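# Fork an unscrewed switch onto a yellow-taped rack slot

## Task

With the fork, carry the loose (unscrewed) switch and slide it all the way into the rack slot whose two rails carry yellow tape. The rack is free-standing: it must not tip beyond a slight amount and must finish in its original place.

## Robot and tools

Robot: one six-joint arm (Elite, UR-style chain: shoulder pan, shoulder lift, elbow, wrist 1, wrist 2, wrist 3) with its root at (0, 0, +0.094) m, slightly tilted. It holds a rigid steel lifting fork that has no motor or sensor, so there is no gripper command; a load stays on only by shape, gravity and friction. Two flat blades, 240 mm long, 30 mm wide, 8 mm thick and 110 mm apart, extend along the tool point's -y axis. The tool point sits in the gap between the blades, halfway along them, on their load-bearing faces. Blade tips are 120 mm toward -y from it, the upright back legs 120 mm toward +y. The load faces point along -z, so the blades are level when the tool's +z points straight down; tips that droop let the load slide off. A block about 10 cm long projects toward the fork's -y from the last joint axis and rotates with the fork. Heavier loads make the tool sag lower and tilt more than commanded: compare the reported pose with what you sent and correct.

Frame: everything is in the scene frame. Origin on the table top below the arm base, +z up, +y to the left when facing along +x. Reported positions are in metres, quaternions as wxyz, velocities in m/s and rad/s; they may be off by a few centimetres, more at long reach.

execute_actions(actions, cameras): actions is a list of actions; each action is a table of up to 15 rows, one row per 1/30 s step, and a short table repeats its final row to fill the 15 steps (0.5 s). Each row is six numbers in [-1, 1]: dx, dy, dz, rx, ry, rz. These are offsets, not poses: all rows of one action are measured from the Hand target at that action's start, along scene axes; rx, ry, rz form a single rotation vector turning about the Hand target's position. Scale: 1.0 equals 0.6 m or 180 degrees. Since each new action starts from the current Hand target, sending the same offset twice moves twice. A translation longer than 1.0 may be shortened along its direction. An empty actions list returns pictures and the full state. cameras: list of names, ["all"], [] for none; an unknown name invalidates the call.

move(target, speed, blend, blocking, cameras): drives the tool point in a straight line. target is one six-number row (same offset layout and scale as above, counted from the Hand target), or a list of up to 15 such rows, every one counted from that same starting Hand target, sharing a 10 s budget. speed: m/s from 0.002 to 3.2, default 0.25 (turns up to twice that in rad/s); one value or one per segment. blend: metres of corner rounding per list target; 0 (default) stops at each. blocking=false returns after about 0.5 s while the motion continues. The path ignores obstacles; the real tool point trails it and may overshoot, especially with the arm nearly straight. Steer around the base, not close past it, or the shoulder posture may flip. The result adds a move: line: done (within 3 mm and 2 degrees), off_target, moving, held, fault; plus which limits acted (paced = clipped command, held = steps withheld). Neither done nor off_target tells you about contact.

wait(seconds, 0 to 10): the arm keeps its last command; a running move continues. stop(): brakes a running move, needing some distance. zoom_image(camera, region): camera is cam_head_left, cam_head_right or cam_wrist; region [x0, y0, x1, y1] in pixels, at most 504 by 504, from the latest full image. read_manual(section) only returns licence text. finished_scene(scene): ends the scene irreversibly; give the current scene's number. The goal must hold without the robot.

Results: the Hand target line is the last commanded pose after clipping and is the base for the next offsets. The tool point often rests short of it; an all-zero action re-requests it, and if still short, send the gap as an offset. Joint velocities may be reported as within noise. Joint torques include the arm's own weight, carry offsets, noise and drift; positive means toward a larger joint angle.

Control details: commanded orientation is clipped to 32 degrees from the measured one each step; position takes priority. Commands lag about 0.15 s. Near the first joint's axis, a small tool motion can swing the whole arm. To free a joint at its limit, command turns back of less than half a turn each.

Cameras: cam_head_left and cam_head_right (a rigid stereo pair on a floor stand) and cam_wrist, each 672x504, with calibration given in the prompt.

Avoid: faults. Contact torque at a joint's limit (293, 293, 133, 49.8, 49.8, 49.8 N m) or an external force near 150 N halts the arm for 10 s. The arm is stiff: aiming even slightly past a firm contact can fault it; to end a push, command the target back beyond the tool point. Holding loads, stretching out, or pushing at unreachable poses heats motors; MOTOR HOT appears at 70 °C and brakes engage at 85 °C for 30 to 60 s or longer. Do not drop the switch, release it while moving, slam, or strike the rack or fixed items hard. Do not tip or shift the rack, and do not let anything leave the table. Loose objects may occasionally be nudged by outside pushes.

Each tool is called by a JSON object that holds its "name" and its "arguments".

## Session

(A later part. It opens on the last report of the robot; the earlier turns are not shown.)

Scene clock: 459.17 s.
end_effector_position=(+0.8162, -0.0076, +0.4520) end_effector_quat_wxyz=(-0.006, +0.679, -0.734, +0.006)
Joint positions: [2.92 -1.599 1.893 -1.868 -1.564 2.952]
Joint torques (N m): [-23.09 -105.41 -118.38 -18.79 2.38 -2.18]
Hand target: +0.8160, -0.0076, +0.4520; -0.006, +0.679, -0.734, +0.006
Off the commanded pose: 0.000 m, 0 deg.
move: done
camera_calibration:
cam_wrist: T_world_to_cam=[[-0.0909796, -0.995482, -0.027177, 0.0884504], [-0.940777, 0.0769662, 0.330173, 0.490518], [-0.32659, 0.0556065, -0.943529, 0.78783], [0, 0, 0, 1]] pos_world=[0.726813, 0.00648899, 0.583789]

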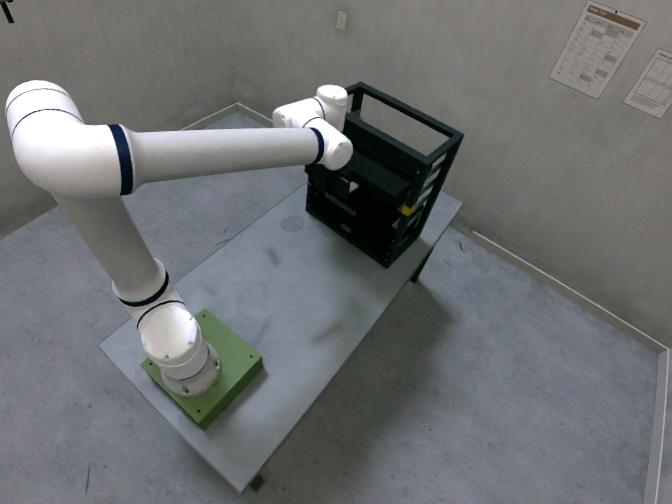

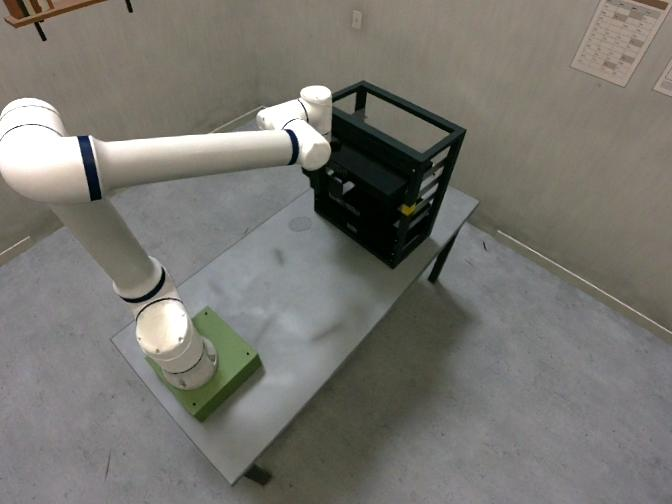

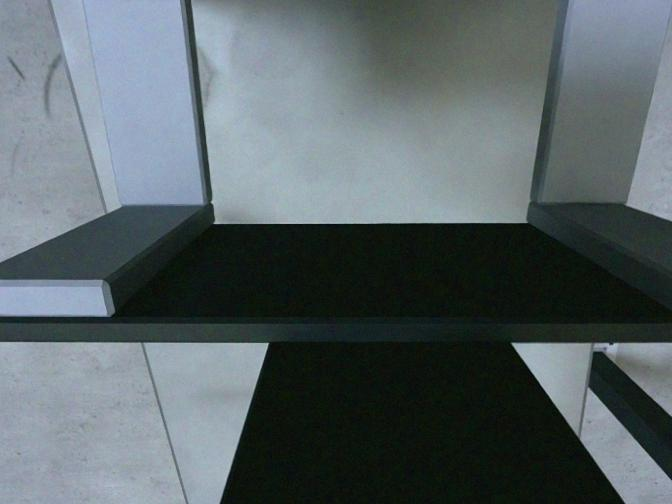

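{"name": "move", "arguments": {"target": [[-0.3323, 0.02673, 0, 0, 0, 0], [-0.3323, 0.02673, -0.14817, 0, 0, 0]], "speed": [0.15, 0.12], "blend": [0.01, 0], "cameras": ["all"]}}

{"name": "zoom_image", "arguments": {"camera": "cam_head_right", "region": [230, 80, 430, 280]}}

{"name": "zoom_image", "arguments": {"camera": "cam_head_left", "region": [230, 80, 430, 280]}}

Scene clock: 470.13 s.
end_effector_position=(+0.6166, +0.0084, +0.3633) end_effector_quat_wxyz=(-0.006, +0.679, -0.734, +0.006)
Joint positions: [2.836 -1.922 2.307 -1.958 -1.564 2.869]
Joint torques (N m): [8.36 -32.89 -115.13 -23.58 4.13 3.15]
Hand target: +0.6166, +0.0084, +0.3631; -0.006, +0.679, -0.734, +0.006
Off the commanded pose: 0.000 m, 0 deg.
move: done
camera_calibration:
cam_wrist: T_world_to_cam=[[-0.0910033, -0.995477, -0.0272831, 0.0838728], [-0.940807, 0.0769587, 0.330091, 0.33085], [-0.326498, 0.0557075, -0.943555, 0.638025], [0, 0, 0, 1]] pos_world=[0.527213, 0.0224888, 0.495089]

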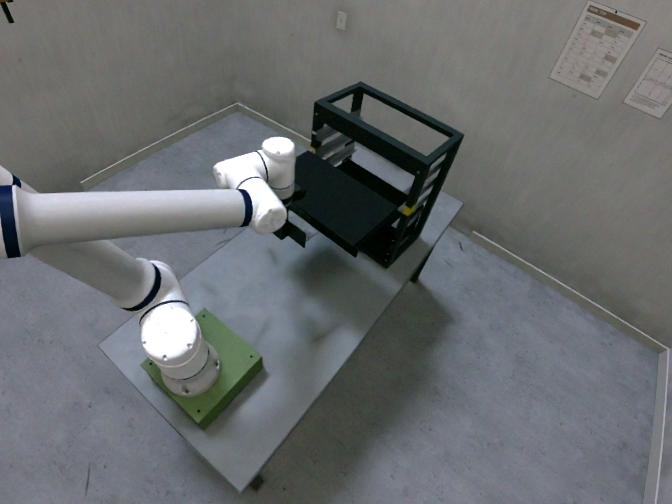

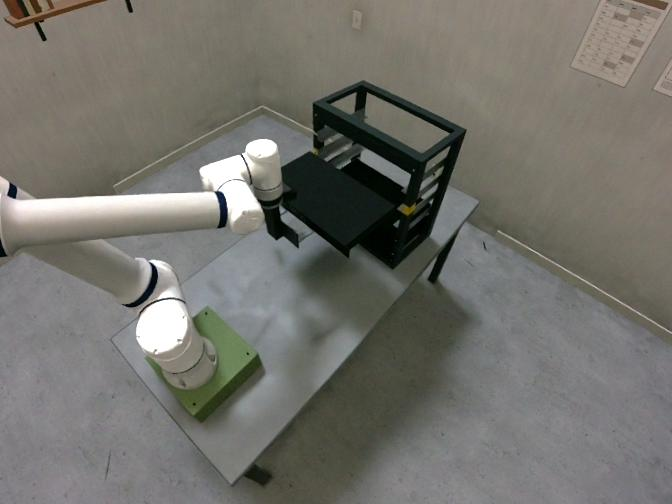

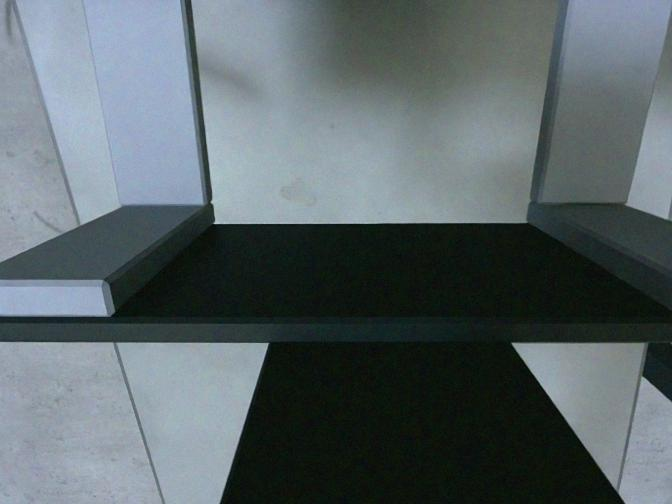

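Scaled by 2.520.

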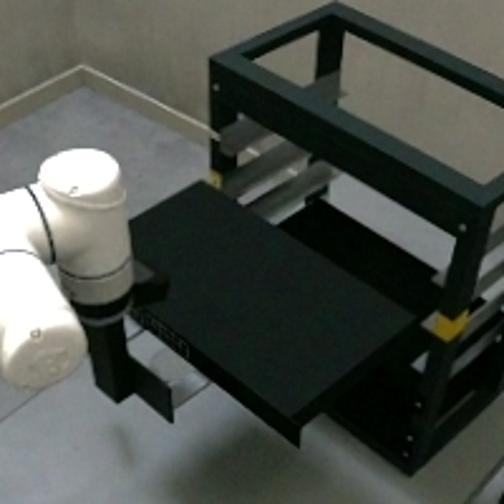

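Scaled by 2.520.

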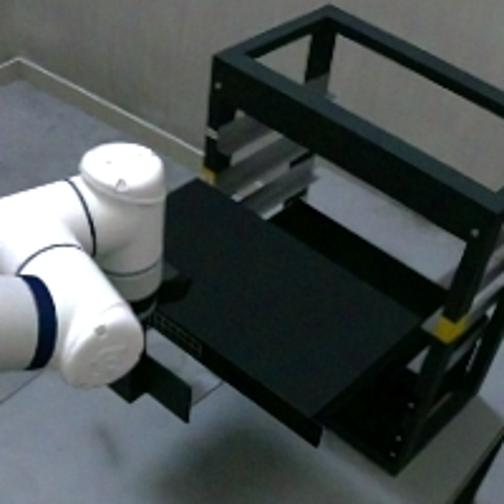

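{"name": "move", "arguments": {"target": [0.33226, -0.02673, 0, 0, 0, 0], "speed": 0.12, "cameras": ["cam_head_left", "cam_head_right"]}}

{"name": "zoom_image", "arguments": {"camera": "cam_head_right", "region": [260, 80, 460, 280]}}

{"name": "zoom_image", "arguments": {"camera": "cam_head_left", "region": [260, 80, 460, 280]}}

Scene clock: 478.83 s.
end_effector_position=(+0.8157, -0.0076, +0.3631) end_effector_quat_wxyz=(-0.006, +0.679, -0.734, +0.006)
Joint positions: [2.92 -1.545 2.006 -2.035 -1.564 2.953]
Joint torques (N m): [9.71 -77.81 -136.81 -18.92 -0.8 3.42]
Hand target: +0.8160, -0.0076, +0.3631; -0.006, +0.679, -0.734, +0.006
Off the commanded pose: 0.000 m, 0 deg.
move: done
Images, in order (width x height): cam_head_left 672x504, cam_head_right 672x504.

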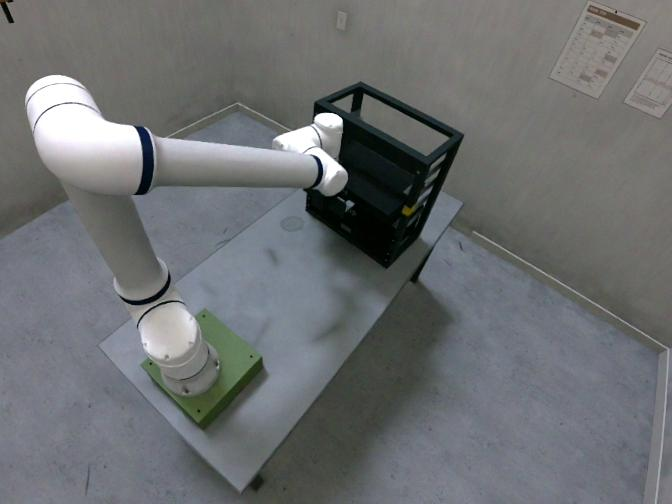

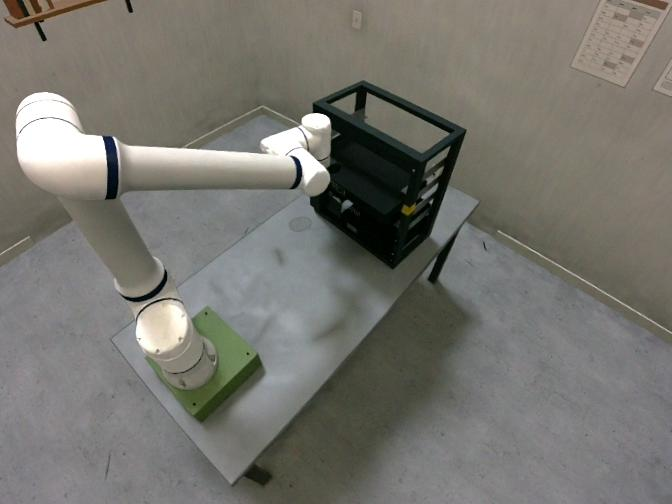

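Scaled by 2.520.

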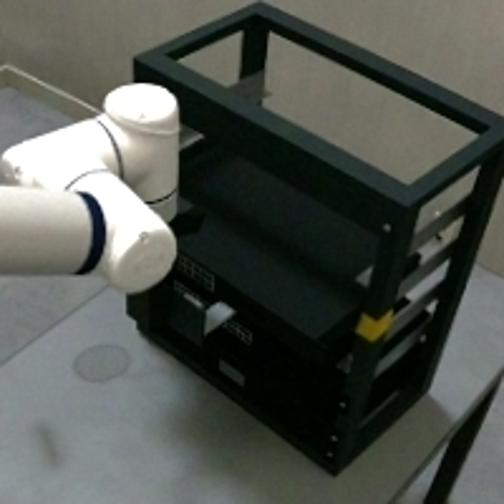

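Scaled by 2.520.

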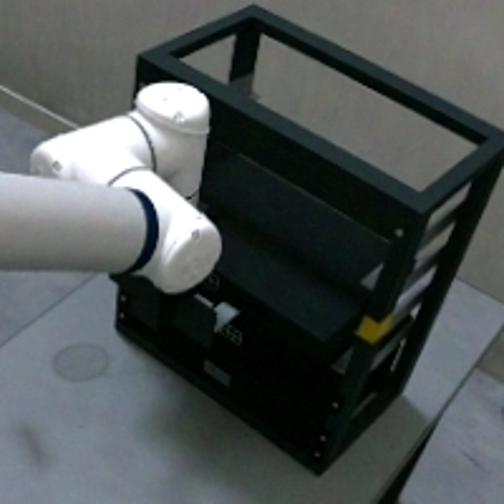

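{"name": "move", "arguments": {"target": [0.15949, -0.01283, 0, 0, 0, 0], "speed": 0.08, "cameras": ["all"]}}

{"name": "zoom_image", "arguments": {"camera": "cam_head_right", "region": [260, 80, 460, 280]}}

Scene clock: 483.43 s.
end_effector_position=(+0.9115, -0.0153, +0.3631) end_effector_quat_wxyz=(-0.006, +0.679, -0.734, +0.006)
Joint positions: [2.945 -1.39 1.835 -2.019 -1.564 2.977]
Joint torques (N m): [9.73 -100.07 -136.42 -18.56 -0.75 3.25]
Hand target: +0.9116, -0.0153, +0.3631; -0.006, +0.679, -0.734, +0.006
Off the commanded pose: 0.000 m, 0 deg.
move: done
camera_calibration:
cam_wrist: T_world_to_cam=[[-0.0910033, -0.995477, -0.0272831, 0.0871114], [-0.940807, 0.0769587, 0.330091, 0.610184], [-0.326498, 0.0557075, -0.943555, 0.73544], [0, 0, 0, 1]] pos_world=[0.822113, -0.00121116, 0.494889]

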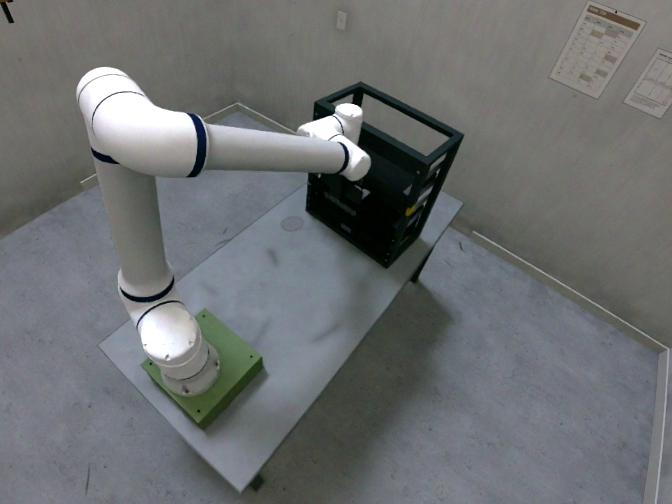

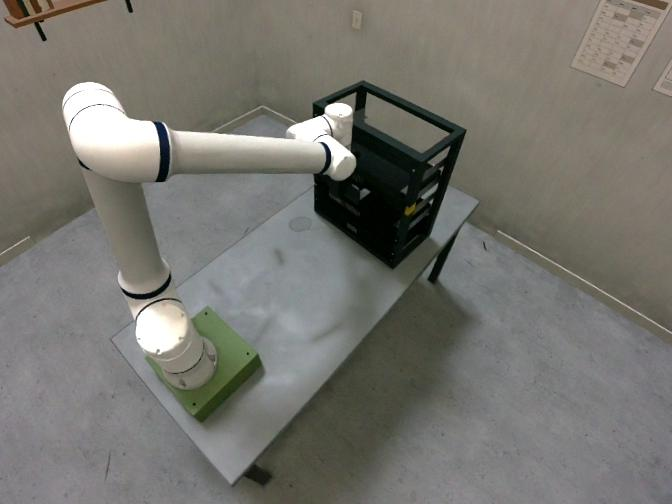

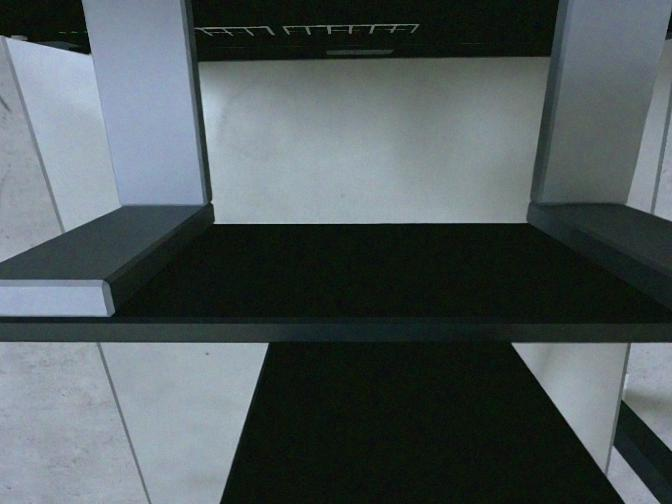

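Scaled by 2.520.

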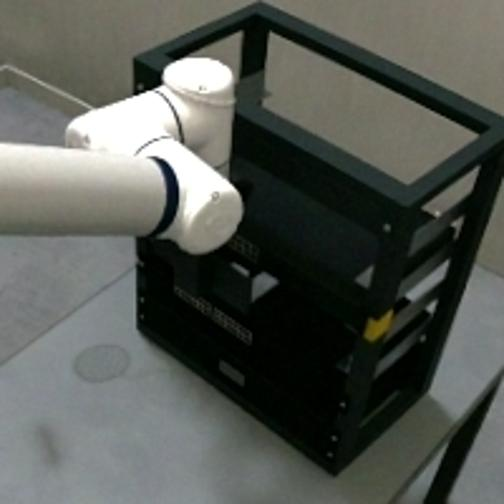

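{"name": "move", "arguments": {"target": [0, 0, -0.015, 0, 0, 0], "speed": 0.03}}

{"name": "move", "arguments": {"target": [0, 0, -0.005, 0, 0, 0], "speed": 0.02}}

{"name": "move", "arguments": {"target": [0, 0, -0.005, 0, 0, 0], "speed": 0.02}}

{"name": "move", "arguments": {"target": [0, 0, -0.005, 0, 0, 0], "speed": 0.02}}

Scene clock: 487.70 s.
end_effector_position=(+0.9116, -0.0153, +0.3543) end_effector_quat_wxyz=(-0.006, +0.679, -0.734, +0.006) end_effector_velocity=(+0.001, +0.000, +0.000) end_effector_angular_velocity=(-0.001, -0.003, +0.000)
Joint positions: [2.945 -1.383 1.844 -2.035 -1.564 2.977]
Joint velocities: [0 0.001 0.002 -0.005 0 0]
Joint torques (N m): [9.87 -100.67 -112.18 -23.94 -0.69 3.31]
Hand target: +0.9116, -0.0153, +0.3541; -0.006, +0.679, -0.734, +0.006
Off the commanded pose: 0.000 m, 0 deg.
move: done

Scene clock: 488.40 s.
end_effector_position=(+0.9117, -0.0153, +0.3513) end_effector_quat_wxyz=(-0.006, +0.679, -0.734, +0.006)
Joint positions: [2.945 -1.381 1.847 -2.04 -1.564 2.977]
Joint torques (N m): [9.08 -98.65 -108.62 -23.82 -0.79 3.45]
Hand target: +0.9116, -0.0153, +0.3511; -0.006, +0.679, -0.734, +0.006
Off the commanded pose: 0.000 m, 0 deg.
move: done

Scene clock: 489.10 s.
end_effector_position=(+0.9118, -0.0153, +0.3485) end_effector_quat_wxyz=(-0.006, +0.679, -0.734, +0.006)
Joint positions: [2.945 -1.379 1.85 -2.046 -1.564 2.977]
Joint torques (N m): [6.59 -69.17 -75.8 -12.91 -0.61 2.93]
Hand target: +0.9116, -0.0153, +0.3481; -0.006, +0.679, -0.734, +0.006
Off the commanded pose: 0.000 m, 0 deg.
move: done

Scene clock: 489.80 s.
end_effector_position=(+0.9116, -0.0153, +0.3452) end_effector_quat_wxyz=(-0.006, +0.679, -0.734, +0.006)
Joint positions: [2.945 -1.376 1.853 -2.051 -1.564 2.977]
Joint torques (N m): [9.02 -64.39 -70.18 -10.59 -0.47 3.32]
Hand target: +0.9116, -0.0153, +0.3451; -0.006, +0.679, -0.734, +0.006
Off the commanded pose: 0.000 m, 0 deg.
move: done

{"name": "move", "arguments": {"target": [[0, 0, -0.02, 0, 0, 0], [-0.31567, 0.0254, -0.02, 0, 0, 0], [-0.31567, 0.0254, 0.04817, 0, 0, 0]], "speed": [0.06, 0.2, 0.12], "blend": [0.003, 0.005, 0], "cameras": ["all"]}}

{"name": "zoom_image", "arguments": {"camera": "cam_head_right", "region": [290, 100, 450, 260]}}

{"name": "zoom_image", "arguments": {"camera": "cam_head_left", "region": [290, 100, 450, 260]}}

Scene clock: 504.20 s.
end_effector_position=(+0.7223, -0.0001, +0.3738) end_effector_quat_wxyz=(-0.006, +0.679, -0.734, +0.006)
Joint positions: [2.889 -1.718 2.144 -2 -1.564 2.921]
Joint torques (N m): [-22.5 -57.53 -95.74 -5.41 2.22 -2.09]
Hand target: +0.7222, -0.0001, +0.3740; -0.006, +0.679, -0.734, +0.006
Off the commanded pose: 0.000 m, 0 deg.
move: done
camera_calibration:
cam_wrist: T_world_to_cam=[[-0.0910033, -0.995477, -0.0272831, 0.0854163], [-0.940807, 0.0769587, 0.330091, 0.427474], [-0.326498, 0.0557075, -0.943555, 0.682911], [0, 0, 0, 1]] pos_world=[0.632913, 0.0140888, 0.505589]

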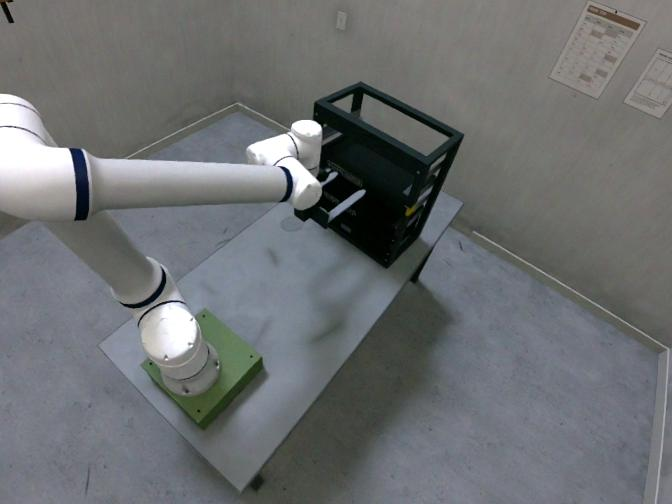

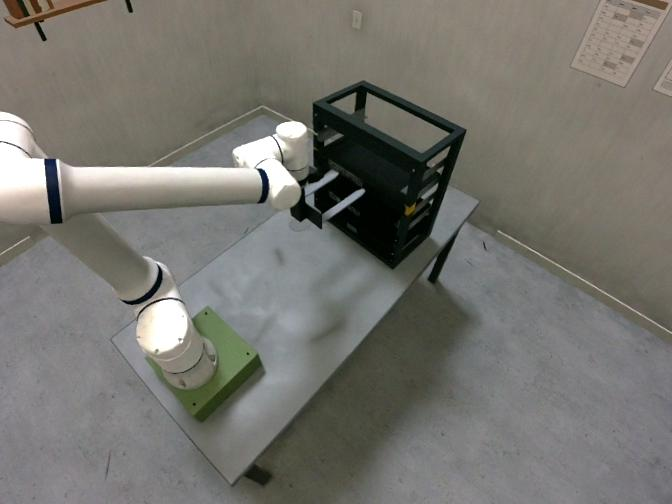

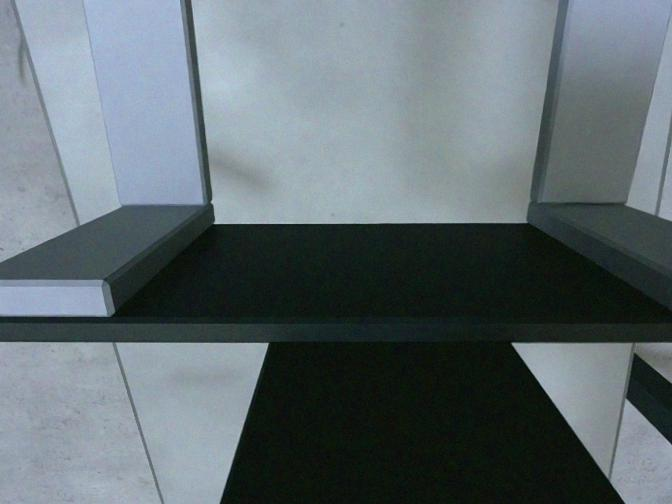

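Scaled by 3.150.

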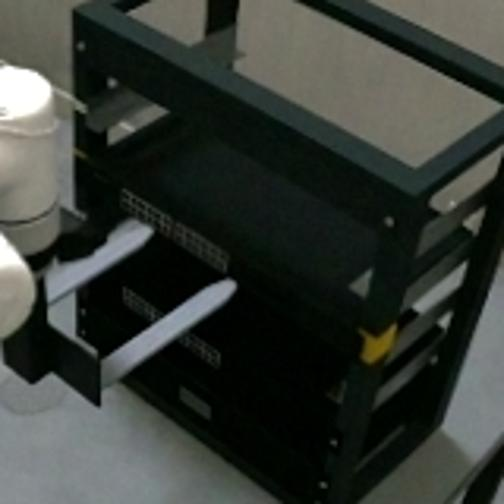

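Scaled by 3.150.

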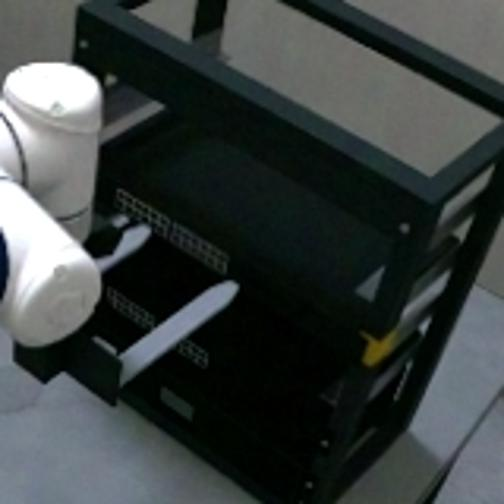

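{"name": "move", "arguments": {"target": [0.03, -0.00241, 0, 0, 0, 0], "speed": 0.08}}

{"name": "move", "arguments": {"target": [0.00498, -0.0004, 0, 0, 0, 0], "speed": 0.02}}

{"name": "move", "arguments": {"target": [0.00332, -0.00027, 0, 0, 0, 0], "speed": 0.02}}

{"name": "move", "arguments": {"target": [0.00332, -0.00027, 0, 0, 0, 0], "speed": 0.02}}

Scene clock: 509.33 s.
end_effector_position=(+0.7401, -0.0015, +0.3740) end_effector_quat_wxyz=(-0.006, +0.679, -0.734, +0.006)
Joint positions: [2.896 -1.685 2.116 -2.005 -1.564 2.928]
Joint torques (N m): [10.6 -33.74 -95.93 -10.5 1.29 3.31]
Hand target: +0.7402, -0.0015, +0.3740; -0.006, +0.679, -0.734, +0.006
Off the commanded pose: 0.000 m, 0 deg.
move: done

Scene clock: 510.03 s.
end_effector_position=(+0.7430, -0.0017, +0.3739) end_effector_quat_wxyz=(-0.006, +0.679, -0.734, +0.006)
Joint positions: [2.897 -1.679 2.112 -2.006 -1.564 2.929]
Joint torques (N m): [8.54 -28.53 -102.55 -11.23 -0.35 4.03]
Hand target: +0.7432, -0.0018, +0.3740; -0.006, +0.679, -0.734, +0.006
Off the commanded pose: 0.000 m, 0 deg.
move: done

Scene clock: 510.73 s.
end_effector_position=(+0.7451, -0.0019, +0.3740) end_effector_quat_wxyz=(-0.006, +0.679, -0.734, +0.006)
Joint positions: [2.897 -1.676 2.108 -2.006 -1.564 2.93]
Joint torques (N m): [4.31 -31.43 -108.5 -16.22 -0.44 6.08]
Hand target: +0.7452, -0.0019, +0.3740; -0.006, +0.679, -0.734, +0.006
Off the commanded pose: 0.000 m, 0 deg.
move: done

Scene clock: 511.43 s.
end_effector_position=(+0.7471, -0.0021, +0.3740) end_effector_quat_wxyz=(-0.006, +0.679, -0.734, +0.006)
Joint positions: [2.898 -1.672 2.105 -2.007 -1.564 2.93]
Joint torques (N m): [6.68 -34.17 -108.81 -16.45 -0.28 4.5]
Hand target: +0.7472, -0.0021, +0.3740; -0.006, +0.679, -0.734, +0.006
Off the commanded pose: 0.000 m, 0 deg.
move: done

{"name": "move", "arguments": {"target": [0.00166, -0.00013, 0, 0, 0, 0], "speed": 0.02}}

{"name": "move", "arguments": {"target": [0.00166, -0.00013, 0, 0, 0, 0], "speed": 0.02}}

Scene clock: 516.63 s.
end_effector_position=(+0.7482, -0.0022, +0.3740) end_effector_quat_wxyz=(-0.006, +0.679, -0.734, +0.006)
Joint positions: [2.899 -1.67 2.104 -2.007 -1.564 2.931]
Joint torques (N m): [8.3 -33.38 -108.69 -16.32 -0.46 3.47]
Hand target: +0.7482, -0.0022, +0.3740; -0.006, +0.679, -0.734, +0.006
Off the commanded pose: 0.000 m, 0 deg.
move: done

Scene clock: 517.33 s.
end_effector_position=(+0.7492, -0.0022, +0.3740) end_effector_quat_wxyz=(-0.006, +0.679, -0.734, +0.006)
Joint positions: [2.899 -1.668 2.102 -2.007 -1.564 2.931]
Joint torques (N m): [8.38 -32.9 -108.98 -16.34 -0.59 3.36]
Hand target: +0.7492, -0.0022, +0.3740; -0.006, +0.679, -0.734, +0.006
Off the commanded pose: 0.000 m, 0 deg.
move: done

{"name": "move", "arguments": {"target": [0.00166, -0.00013, 0, 0, 0, 0], "speed": 0.02}}

{"name": "move", "arguments": {"target": [0.00166, -0.00013, 0, 0, 0, 0], "speed": 0.02, "cameras": ["cam_head_left", "cam_head_right"]}}

{"name": "zoom_image", "arguments": {"camera": "cam_head_right", "region": [370, 160, 450, 240]}}

{"name": "zoom_image", "arguments": {"camera": "cam_head_left", "region": [370, 160, 450, 240]}}

Scene clock: 527.90 s.
end_effector_position=(+0.7502, -0.0023, +0.3740) end_effector_quat_wxyz=(-0.006, +0.679, -0.734, +0.006)
Joint positions: [2.899 -1.667 2.101 -2.007 -1.564 2.931]
Joint torques (N m): [10.12 -33.73 -108.83 -16.42 -0.45 3.3]
Hand target: +0.7502, -0.0023, +0.3740; -0.006, +0.679, -0.734, +0.006
Off the commanded pose: 0.000 m, 0 deg.
move: done

Scene clock: 528.60 s.
end_effector_position=(+0.7512, -0.0024, +0.3740) end_effector_quat_wxyz=(-0.006, +0.679, -0.734, +0.006)
Joint positions: [2.9 -1.665 2.099 -2.008 -1.564 2.932]
Joint torques (N m): [8.61 -33.03 -108.54 -16.18 -0.55 3.35]
Hand target: +0.7512, -0.0024, +0.3740; -0.006, +0.679, -0.734, +0.006
Off the commanded pose: 0.000 m, 0 deg.
move: done
Images, in order (width x height): cam_head_left 672x504, cam_head_right 672x504.

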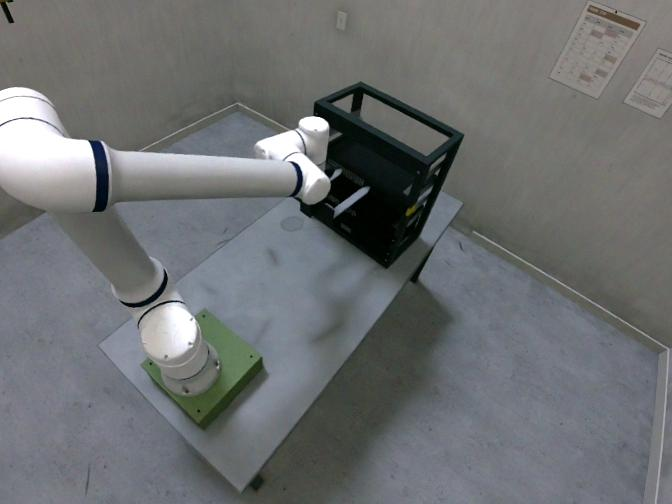

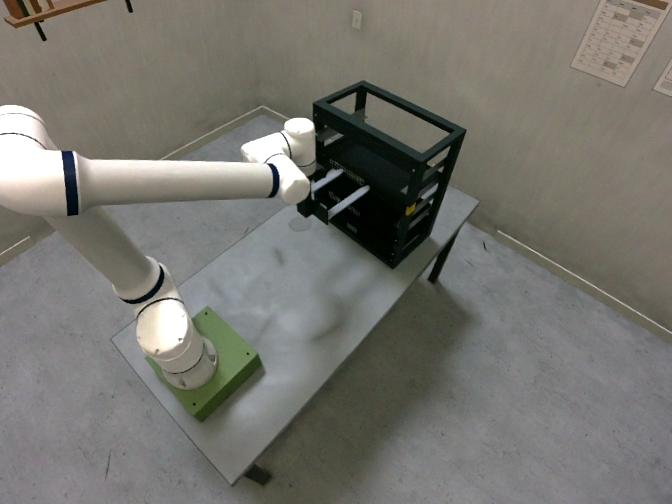

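Scaled by 6.300.

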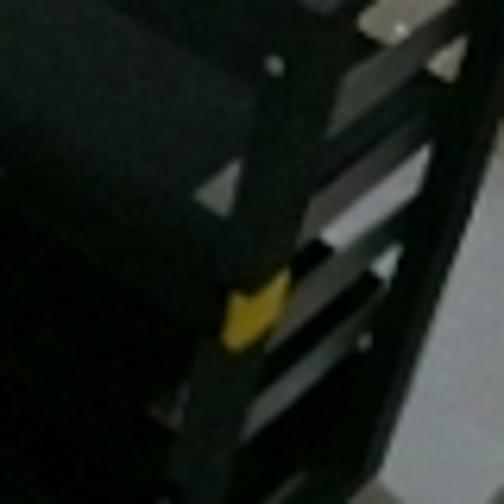

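Scaled by 6.300.

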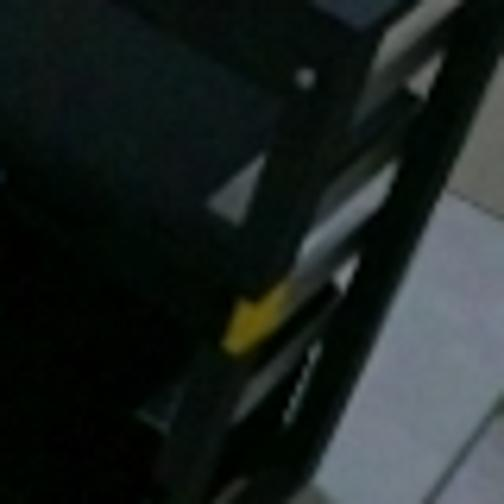

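{"name": "move", "arguments": {"target": [0.00166, -0.00013, 0, 0, 0, 0], "speed": 0.02}}

{"name": "move", "arguments": {"target": [0.00166, -0.00013, 0, 0, 0, 0], "speed": 0.02}}

Scene clock: 533.27 s.
end_effector_position=(+0.7521, -0.0025, +0.3740) end_effector_quat_wxyz=(-0.006, +0.679, -0.734, +0.006)
Joint positions: [2.9 -1.663 2.097 -2.008 -1.564 2.932]
Joint torques (N m): [6.7 -25.01 -116.55 -20.44 2.96 5.83]
Hand target: +0.7522, -0.0025, +0.3740; -0.006, +0.679, -0.734, +0.006
Off the commanded pose: 0.000 m, 0 deg.
move: done

Scene clock: 533.97 s.
end_effector_position=(+0.7531, -0.0025, +0.3740) end_effector_quat_wxyz=(-0.006, +0.679, -0.734, +0.006)
Joint positions: [2.9 -1.661 2.096 -2.008 -1.564 2.933]
Joint torques (N m): [6.29 -15.34 -131.61 -24.68 3.89 7.68]
Hand target: +0.7532, -0.0025, +0.3740; -0.006, +0.679, -0.734, +0.006
Off the commanded pose: 0.000 m, 0 deg.
move: done

{"name": "wait", "arguments": {"seconds": 0.3, "cameras": ["all"]}}

{"name": "zoom_image", "arguments": {"camera": "cam_head_right", "region": [370, 160, 450, 240]}}

{"name": "zoom_image", "arguments": {"camera": "cam_head_right", "region": [300, 120, 380, 200]}}

Scene clock: 558.17 s.
end_effector_position=(+0.7532, -0.0025, +0.3740) end_effector_quat_wxyz=(-0.006, +0.679, -0.734, +0.006)
Joint positions: [2.9 -1.661 2.096 -2.008 -1.564 2.933]
Joint torques (N m): [-0.54 -13.27 -134.63 -28.85 4.49 8.38]
Hand target: +0.7532, -0.0025, +0.3740; -0.006, +0.679, -0.734, +0.006
Off the commanded pose: 0.000 m, 0 deg.
wait: 0.30 s; at rest from the start
camera_calibration:
cam_wrist: T_world_to_cam=[[-0.0910033, -0.995477, -0.0272831, 0.085745], [-0.940807, 0.0769587, 0.330091, 0.456671], [-0.326498, 0.0557075, -0.943555, 0.693327], [0, 0, 0, 1]] pos_world=[0.663813, 0.0115888, 0.505789]

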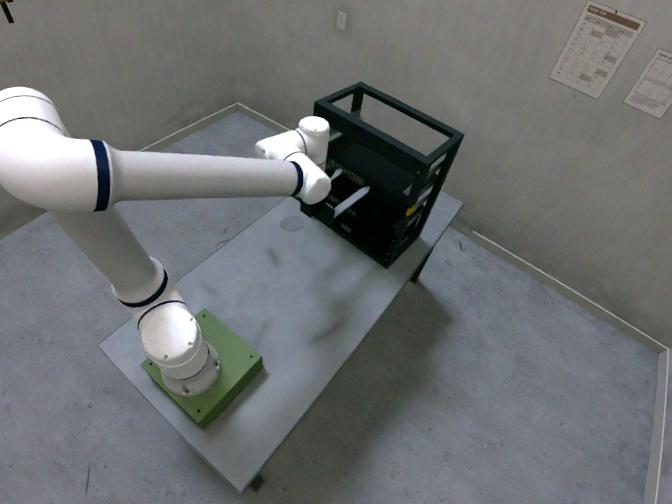

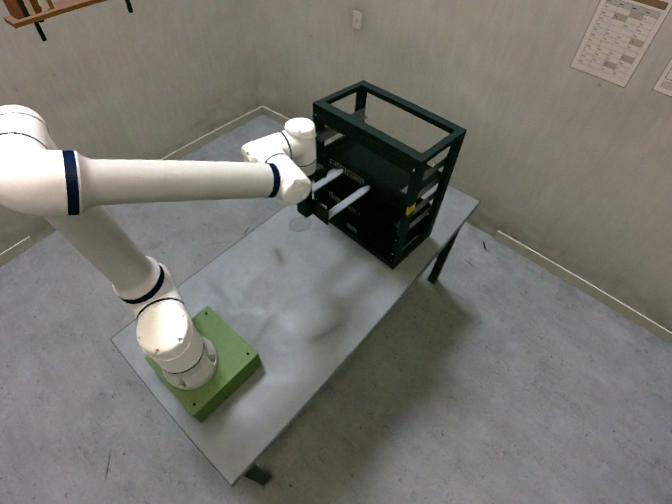

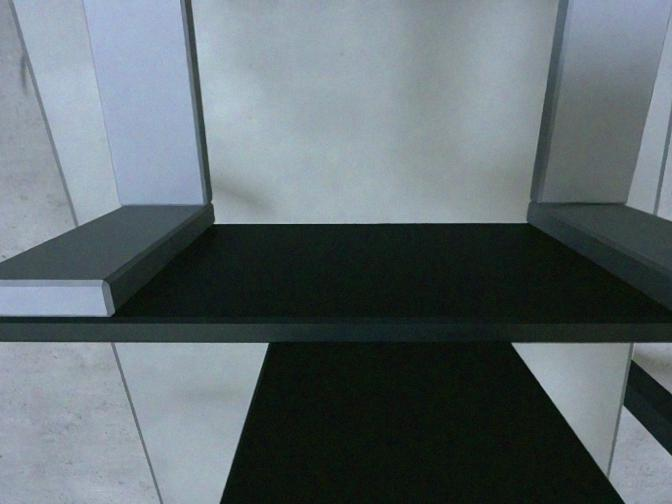

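Scaled by 6.300.

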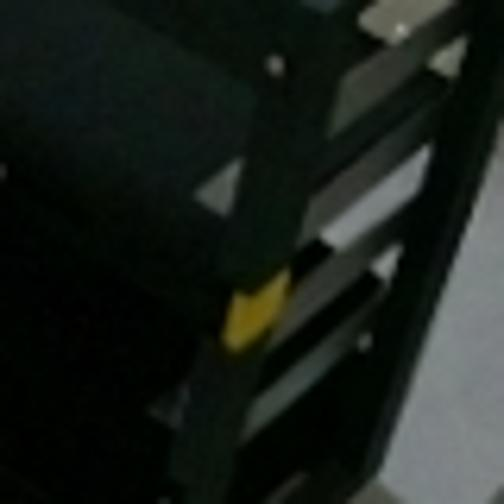

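Scaled by 6.300.

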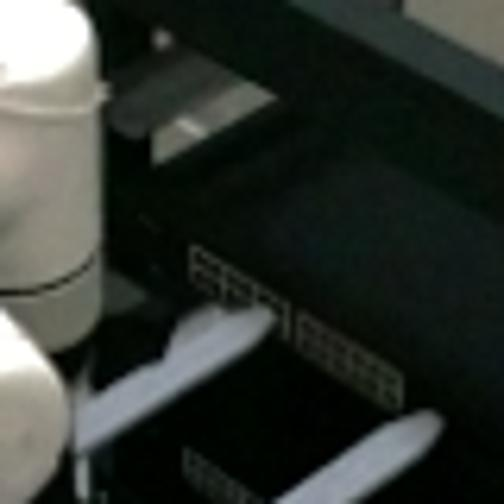

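{"name": "move", "arguments": {"target": [0.00083, -0.00007, 0, 0, 0, 0.00222], "speed": 0.02}}

{"name": "move", "arguments": {"target": [0.00083, -0.00007, 0, 0, 0, 0.00222], "speed": 0.02}}

Scene clock: 562.17 s.
end_effector_position=(+0.7536, -0.0026, +0.3740) end_effector_quat_wxyz=(-0.006, +0.681, -0.732, +0.006)
Joint positions: [2.899 -1.661 2.095 -2.008 -1.564 2.925]
Joint torques (N m): [-19.03 -20.89 -138.93 -28.85 8.62 -7.4]
Hand target: +0.7537, -0.0026, +0.3740; -0.006, +0.681, -0.732, +0.006
Off the commanded pose: 0.000 m, 0 deg.
move: done

Scene clock: 572.60 s.
end_effector_position=(+0.7523, -0.0026, +0.3724) end_effector_quat_wxyz=(-0.004, +0.682, -0.731, +0.005)
Joint positions: [2.898 -1.66 2.096 -2.004 -1.565 2.92]
Joint torques (N m): [-6.5 -49.53 -82.2 -8.61 -0.08 0.52]
Hand target: +0.7523, -0.0026, +0.3724; -0.004, +0.682, -0.731, +0.005 (not the last commanded pose)
Off the commanded pose: 0.002 m, 0 deg.
FORCE FAULT: contact force on the arm reached its limit, and the arm stopped for 10 seconds. The contact can be on any part of the arm, not only on its tool. That time counts as 20 of the actions that you can send in this scene. The arm's remaining commands of this call were not run. The arm's target is now where it stood when the stop ended, not its last command. The arm accepts commands again.
move: fault

{"name": "move", "arguments": {"target": [-0.08, 0.0064, 0, 0, 0, 0], "speed": 0.15, "cameras": ["all"]}}

{"name": "zoom_image", "arguments": {"camera": "cam_head_right", "region": [370, 160, 450, 240]}}

{"name": "zoom_image", "arguments": {"camera": "cam_head_right", "region": [300, 120, 380, 200]}}

{"name": "zoom_image", "arguments": {"camera": "cam_head_right", "region": [360, 200, 480, 300]}}

Scene clock: 576.73 s.
end_effector_position=(+0.7045, +0.0012, +0.3724) end_effector_quat_wxyz=(-0.004, +0.682, -0.731, +0.005)
Joint positions: [2.879 -1.749 2.169 -1.989 -1.565 2.902]
Joint torques (N m): [-23.04 -53.64 -72.13 -5.37 0.52 -2.32]
Hand target: +0.7043, +0.0012, +0.3724; -0.004, +0.682, -0.731, +0.005
Off the commanded pose: 0.000 m, 0 deg.
move: done
camera_calibration:
cam_wrist: T_world_to_cam=[[-0.0814942, -0.996305, -0.0270938, 0.078187], [-0.939999, 0.0677955, 0.334374, 0.40901], [-0.331302, 0.0527177, -0.942051, 0.678549], [0, 0, 0, 1]] pos_world=[0.615645, 0.0143976, 0.504584]

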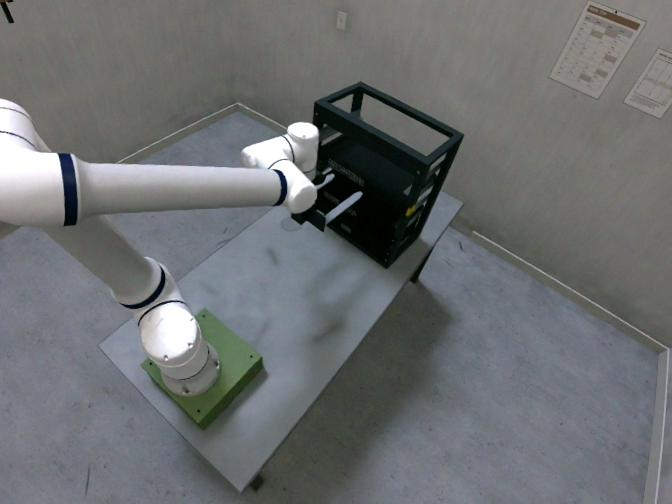

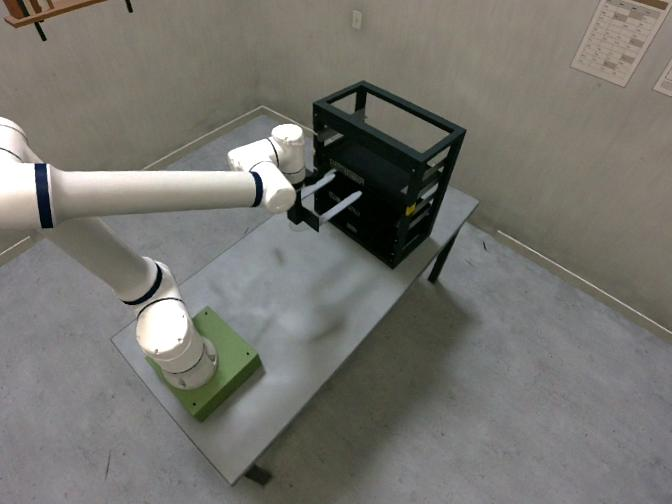

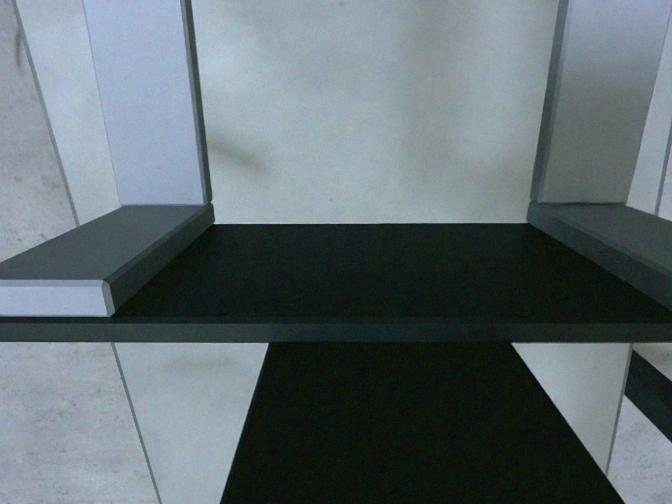

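Scaled by 6.300.

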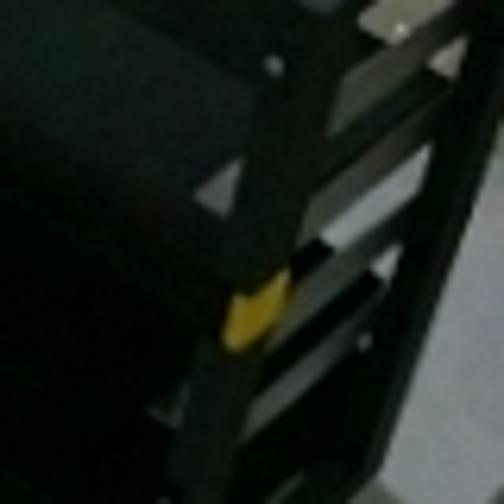

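Scaled by 6.300.

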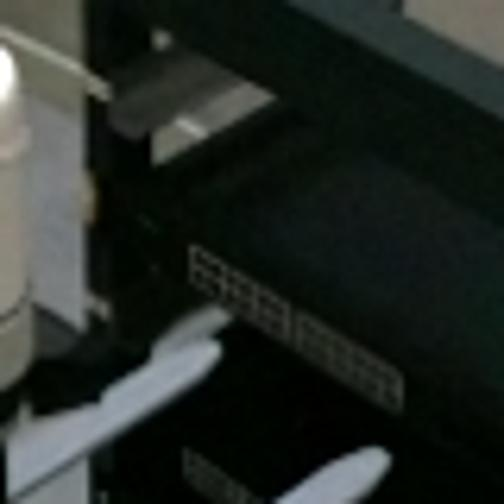

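Scaled by 4.200.

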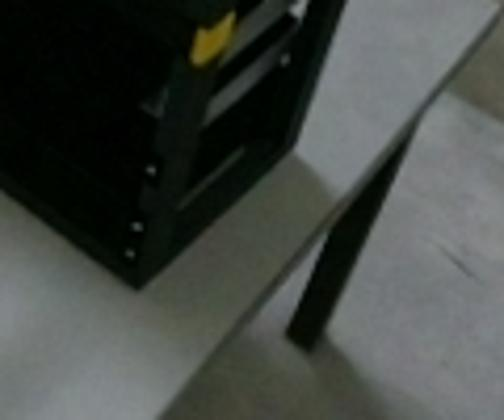

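{"name": "finished_scene", "arguments": {"scene": 1}}

The scene is finished: the task was done.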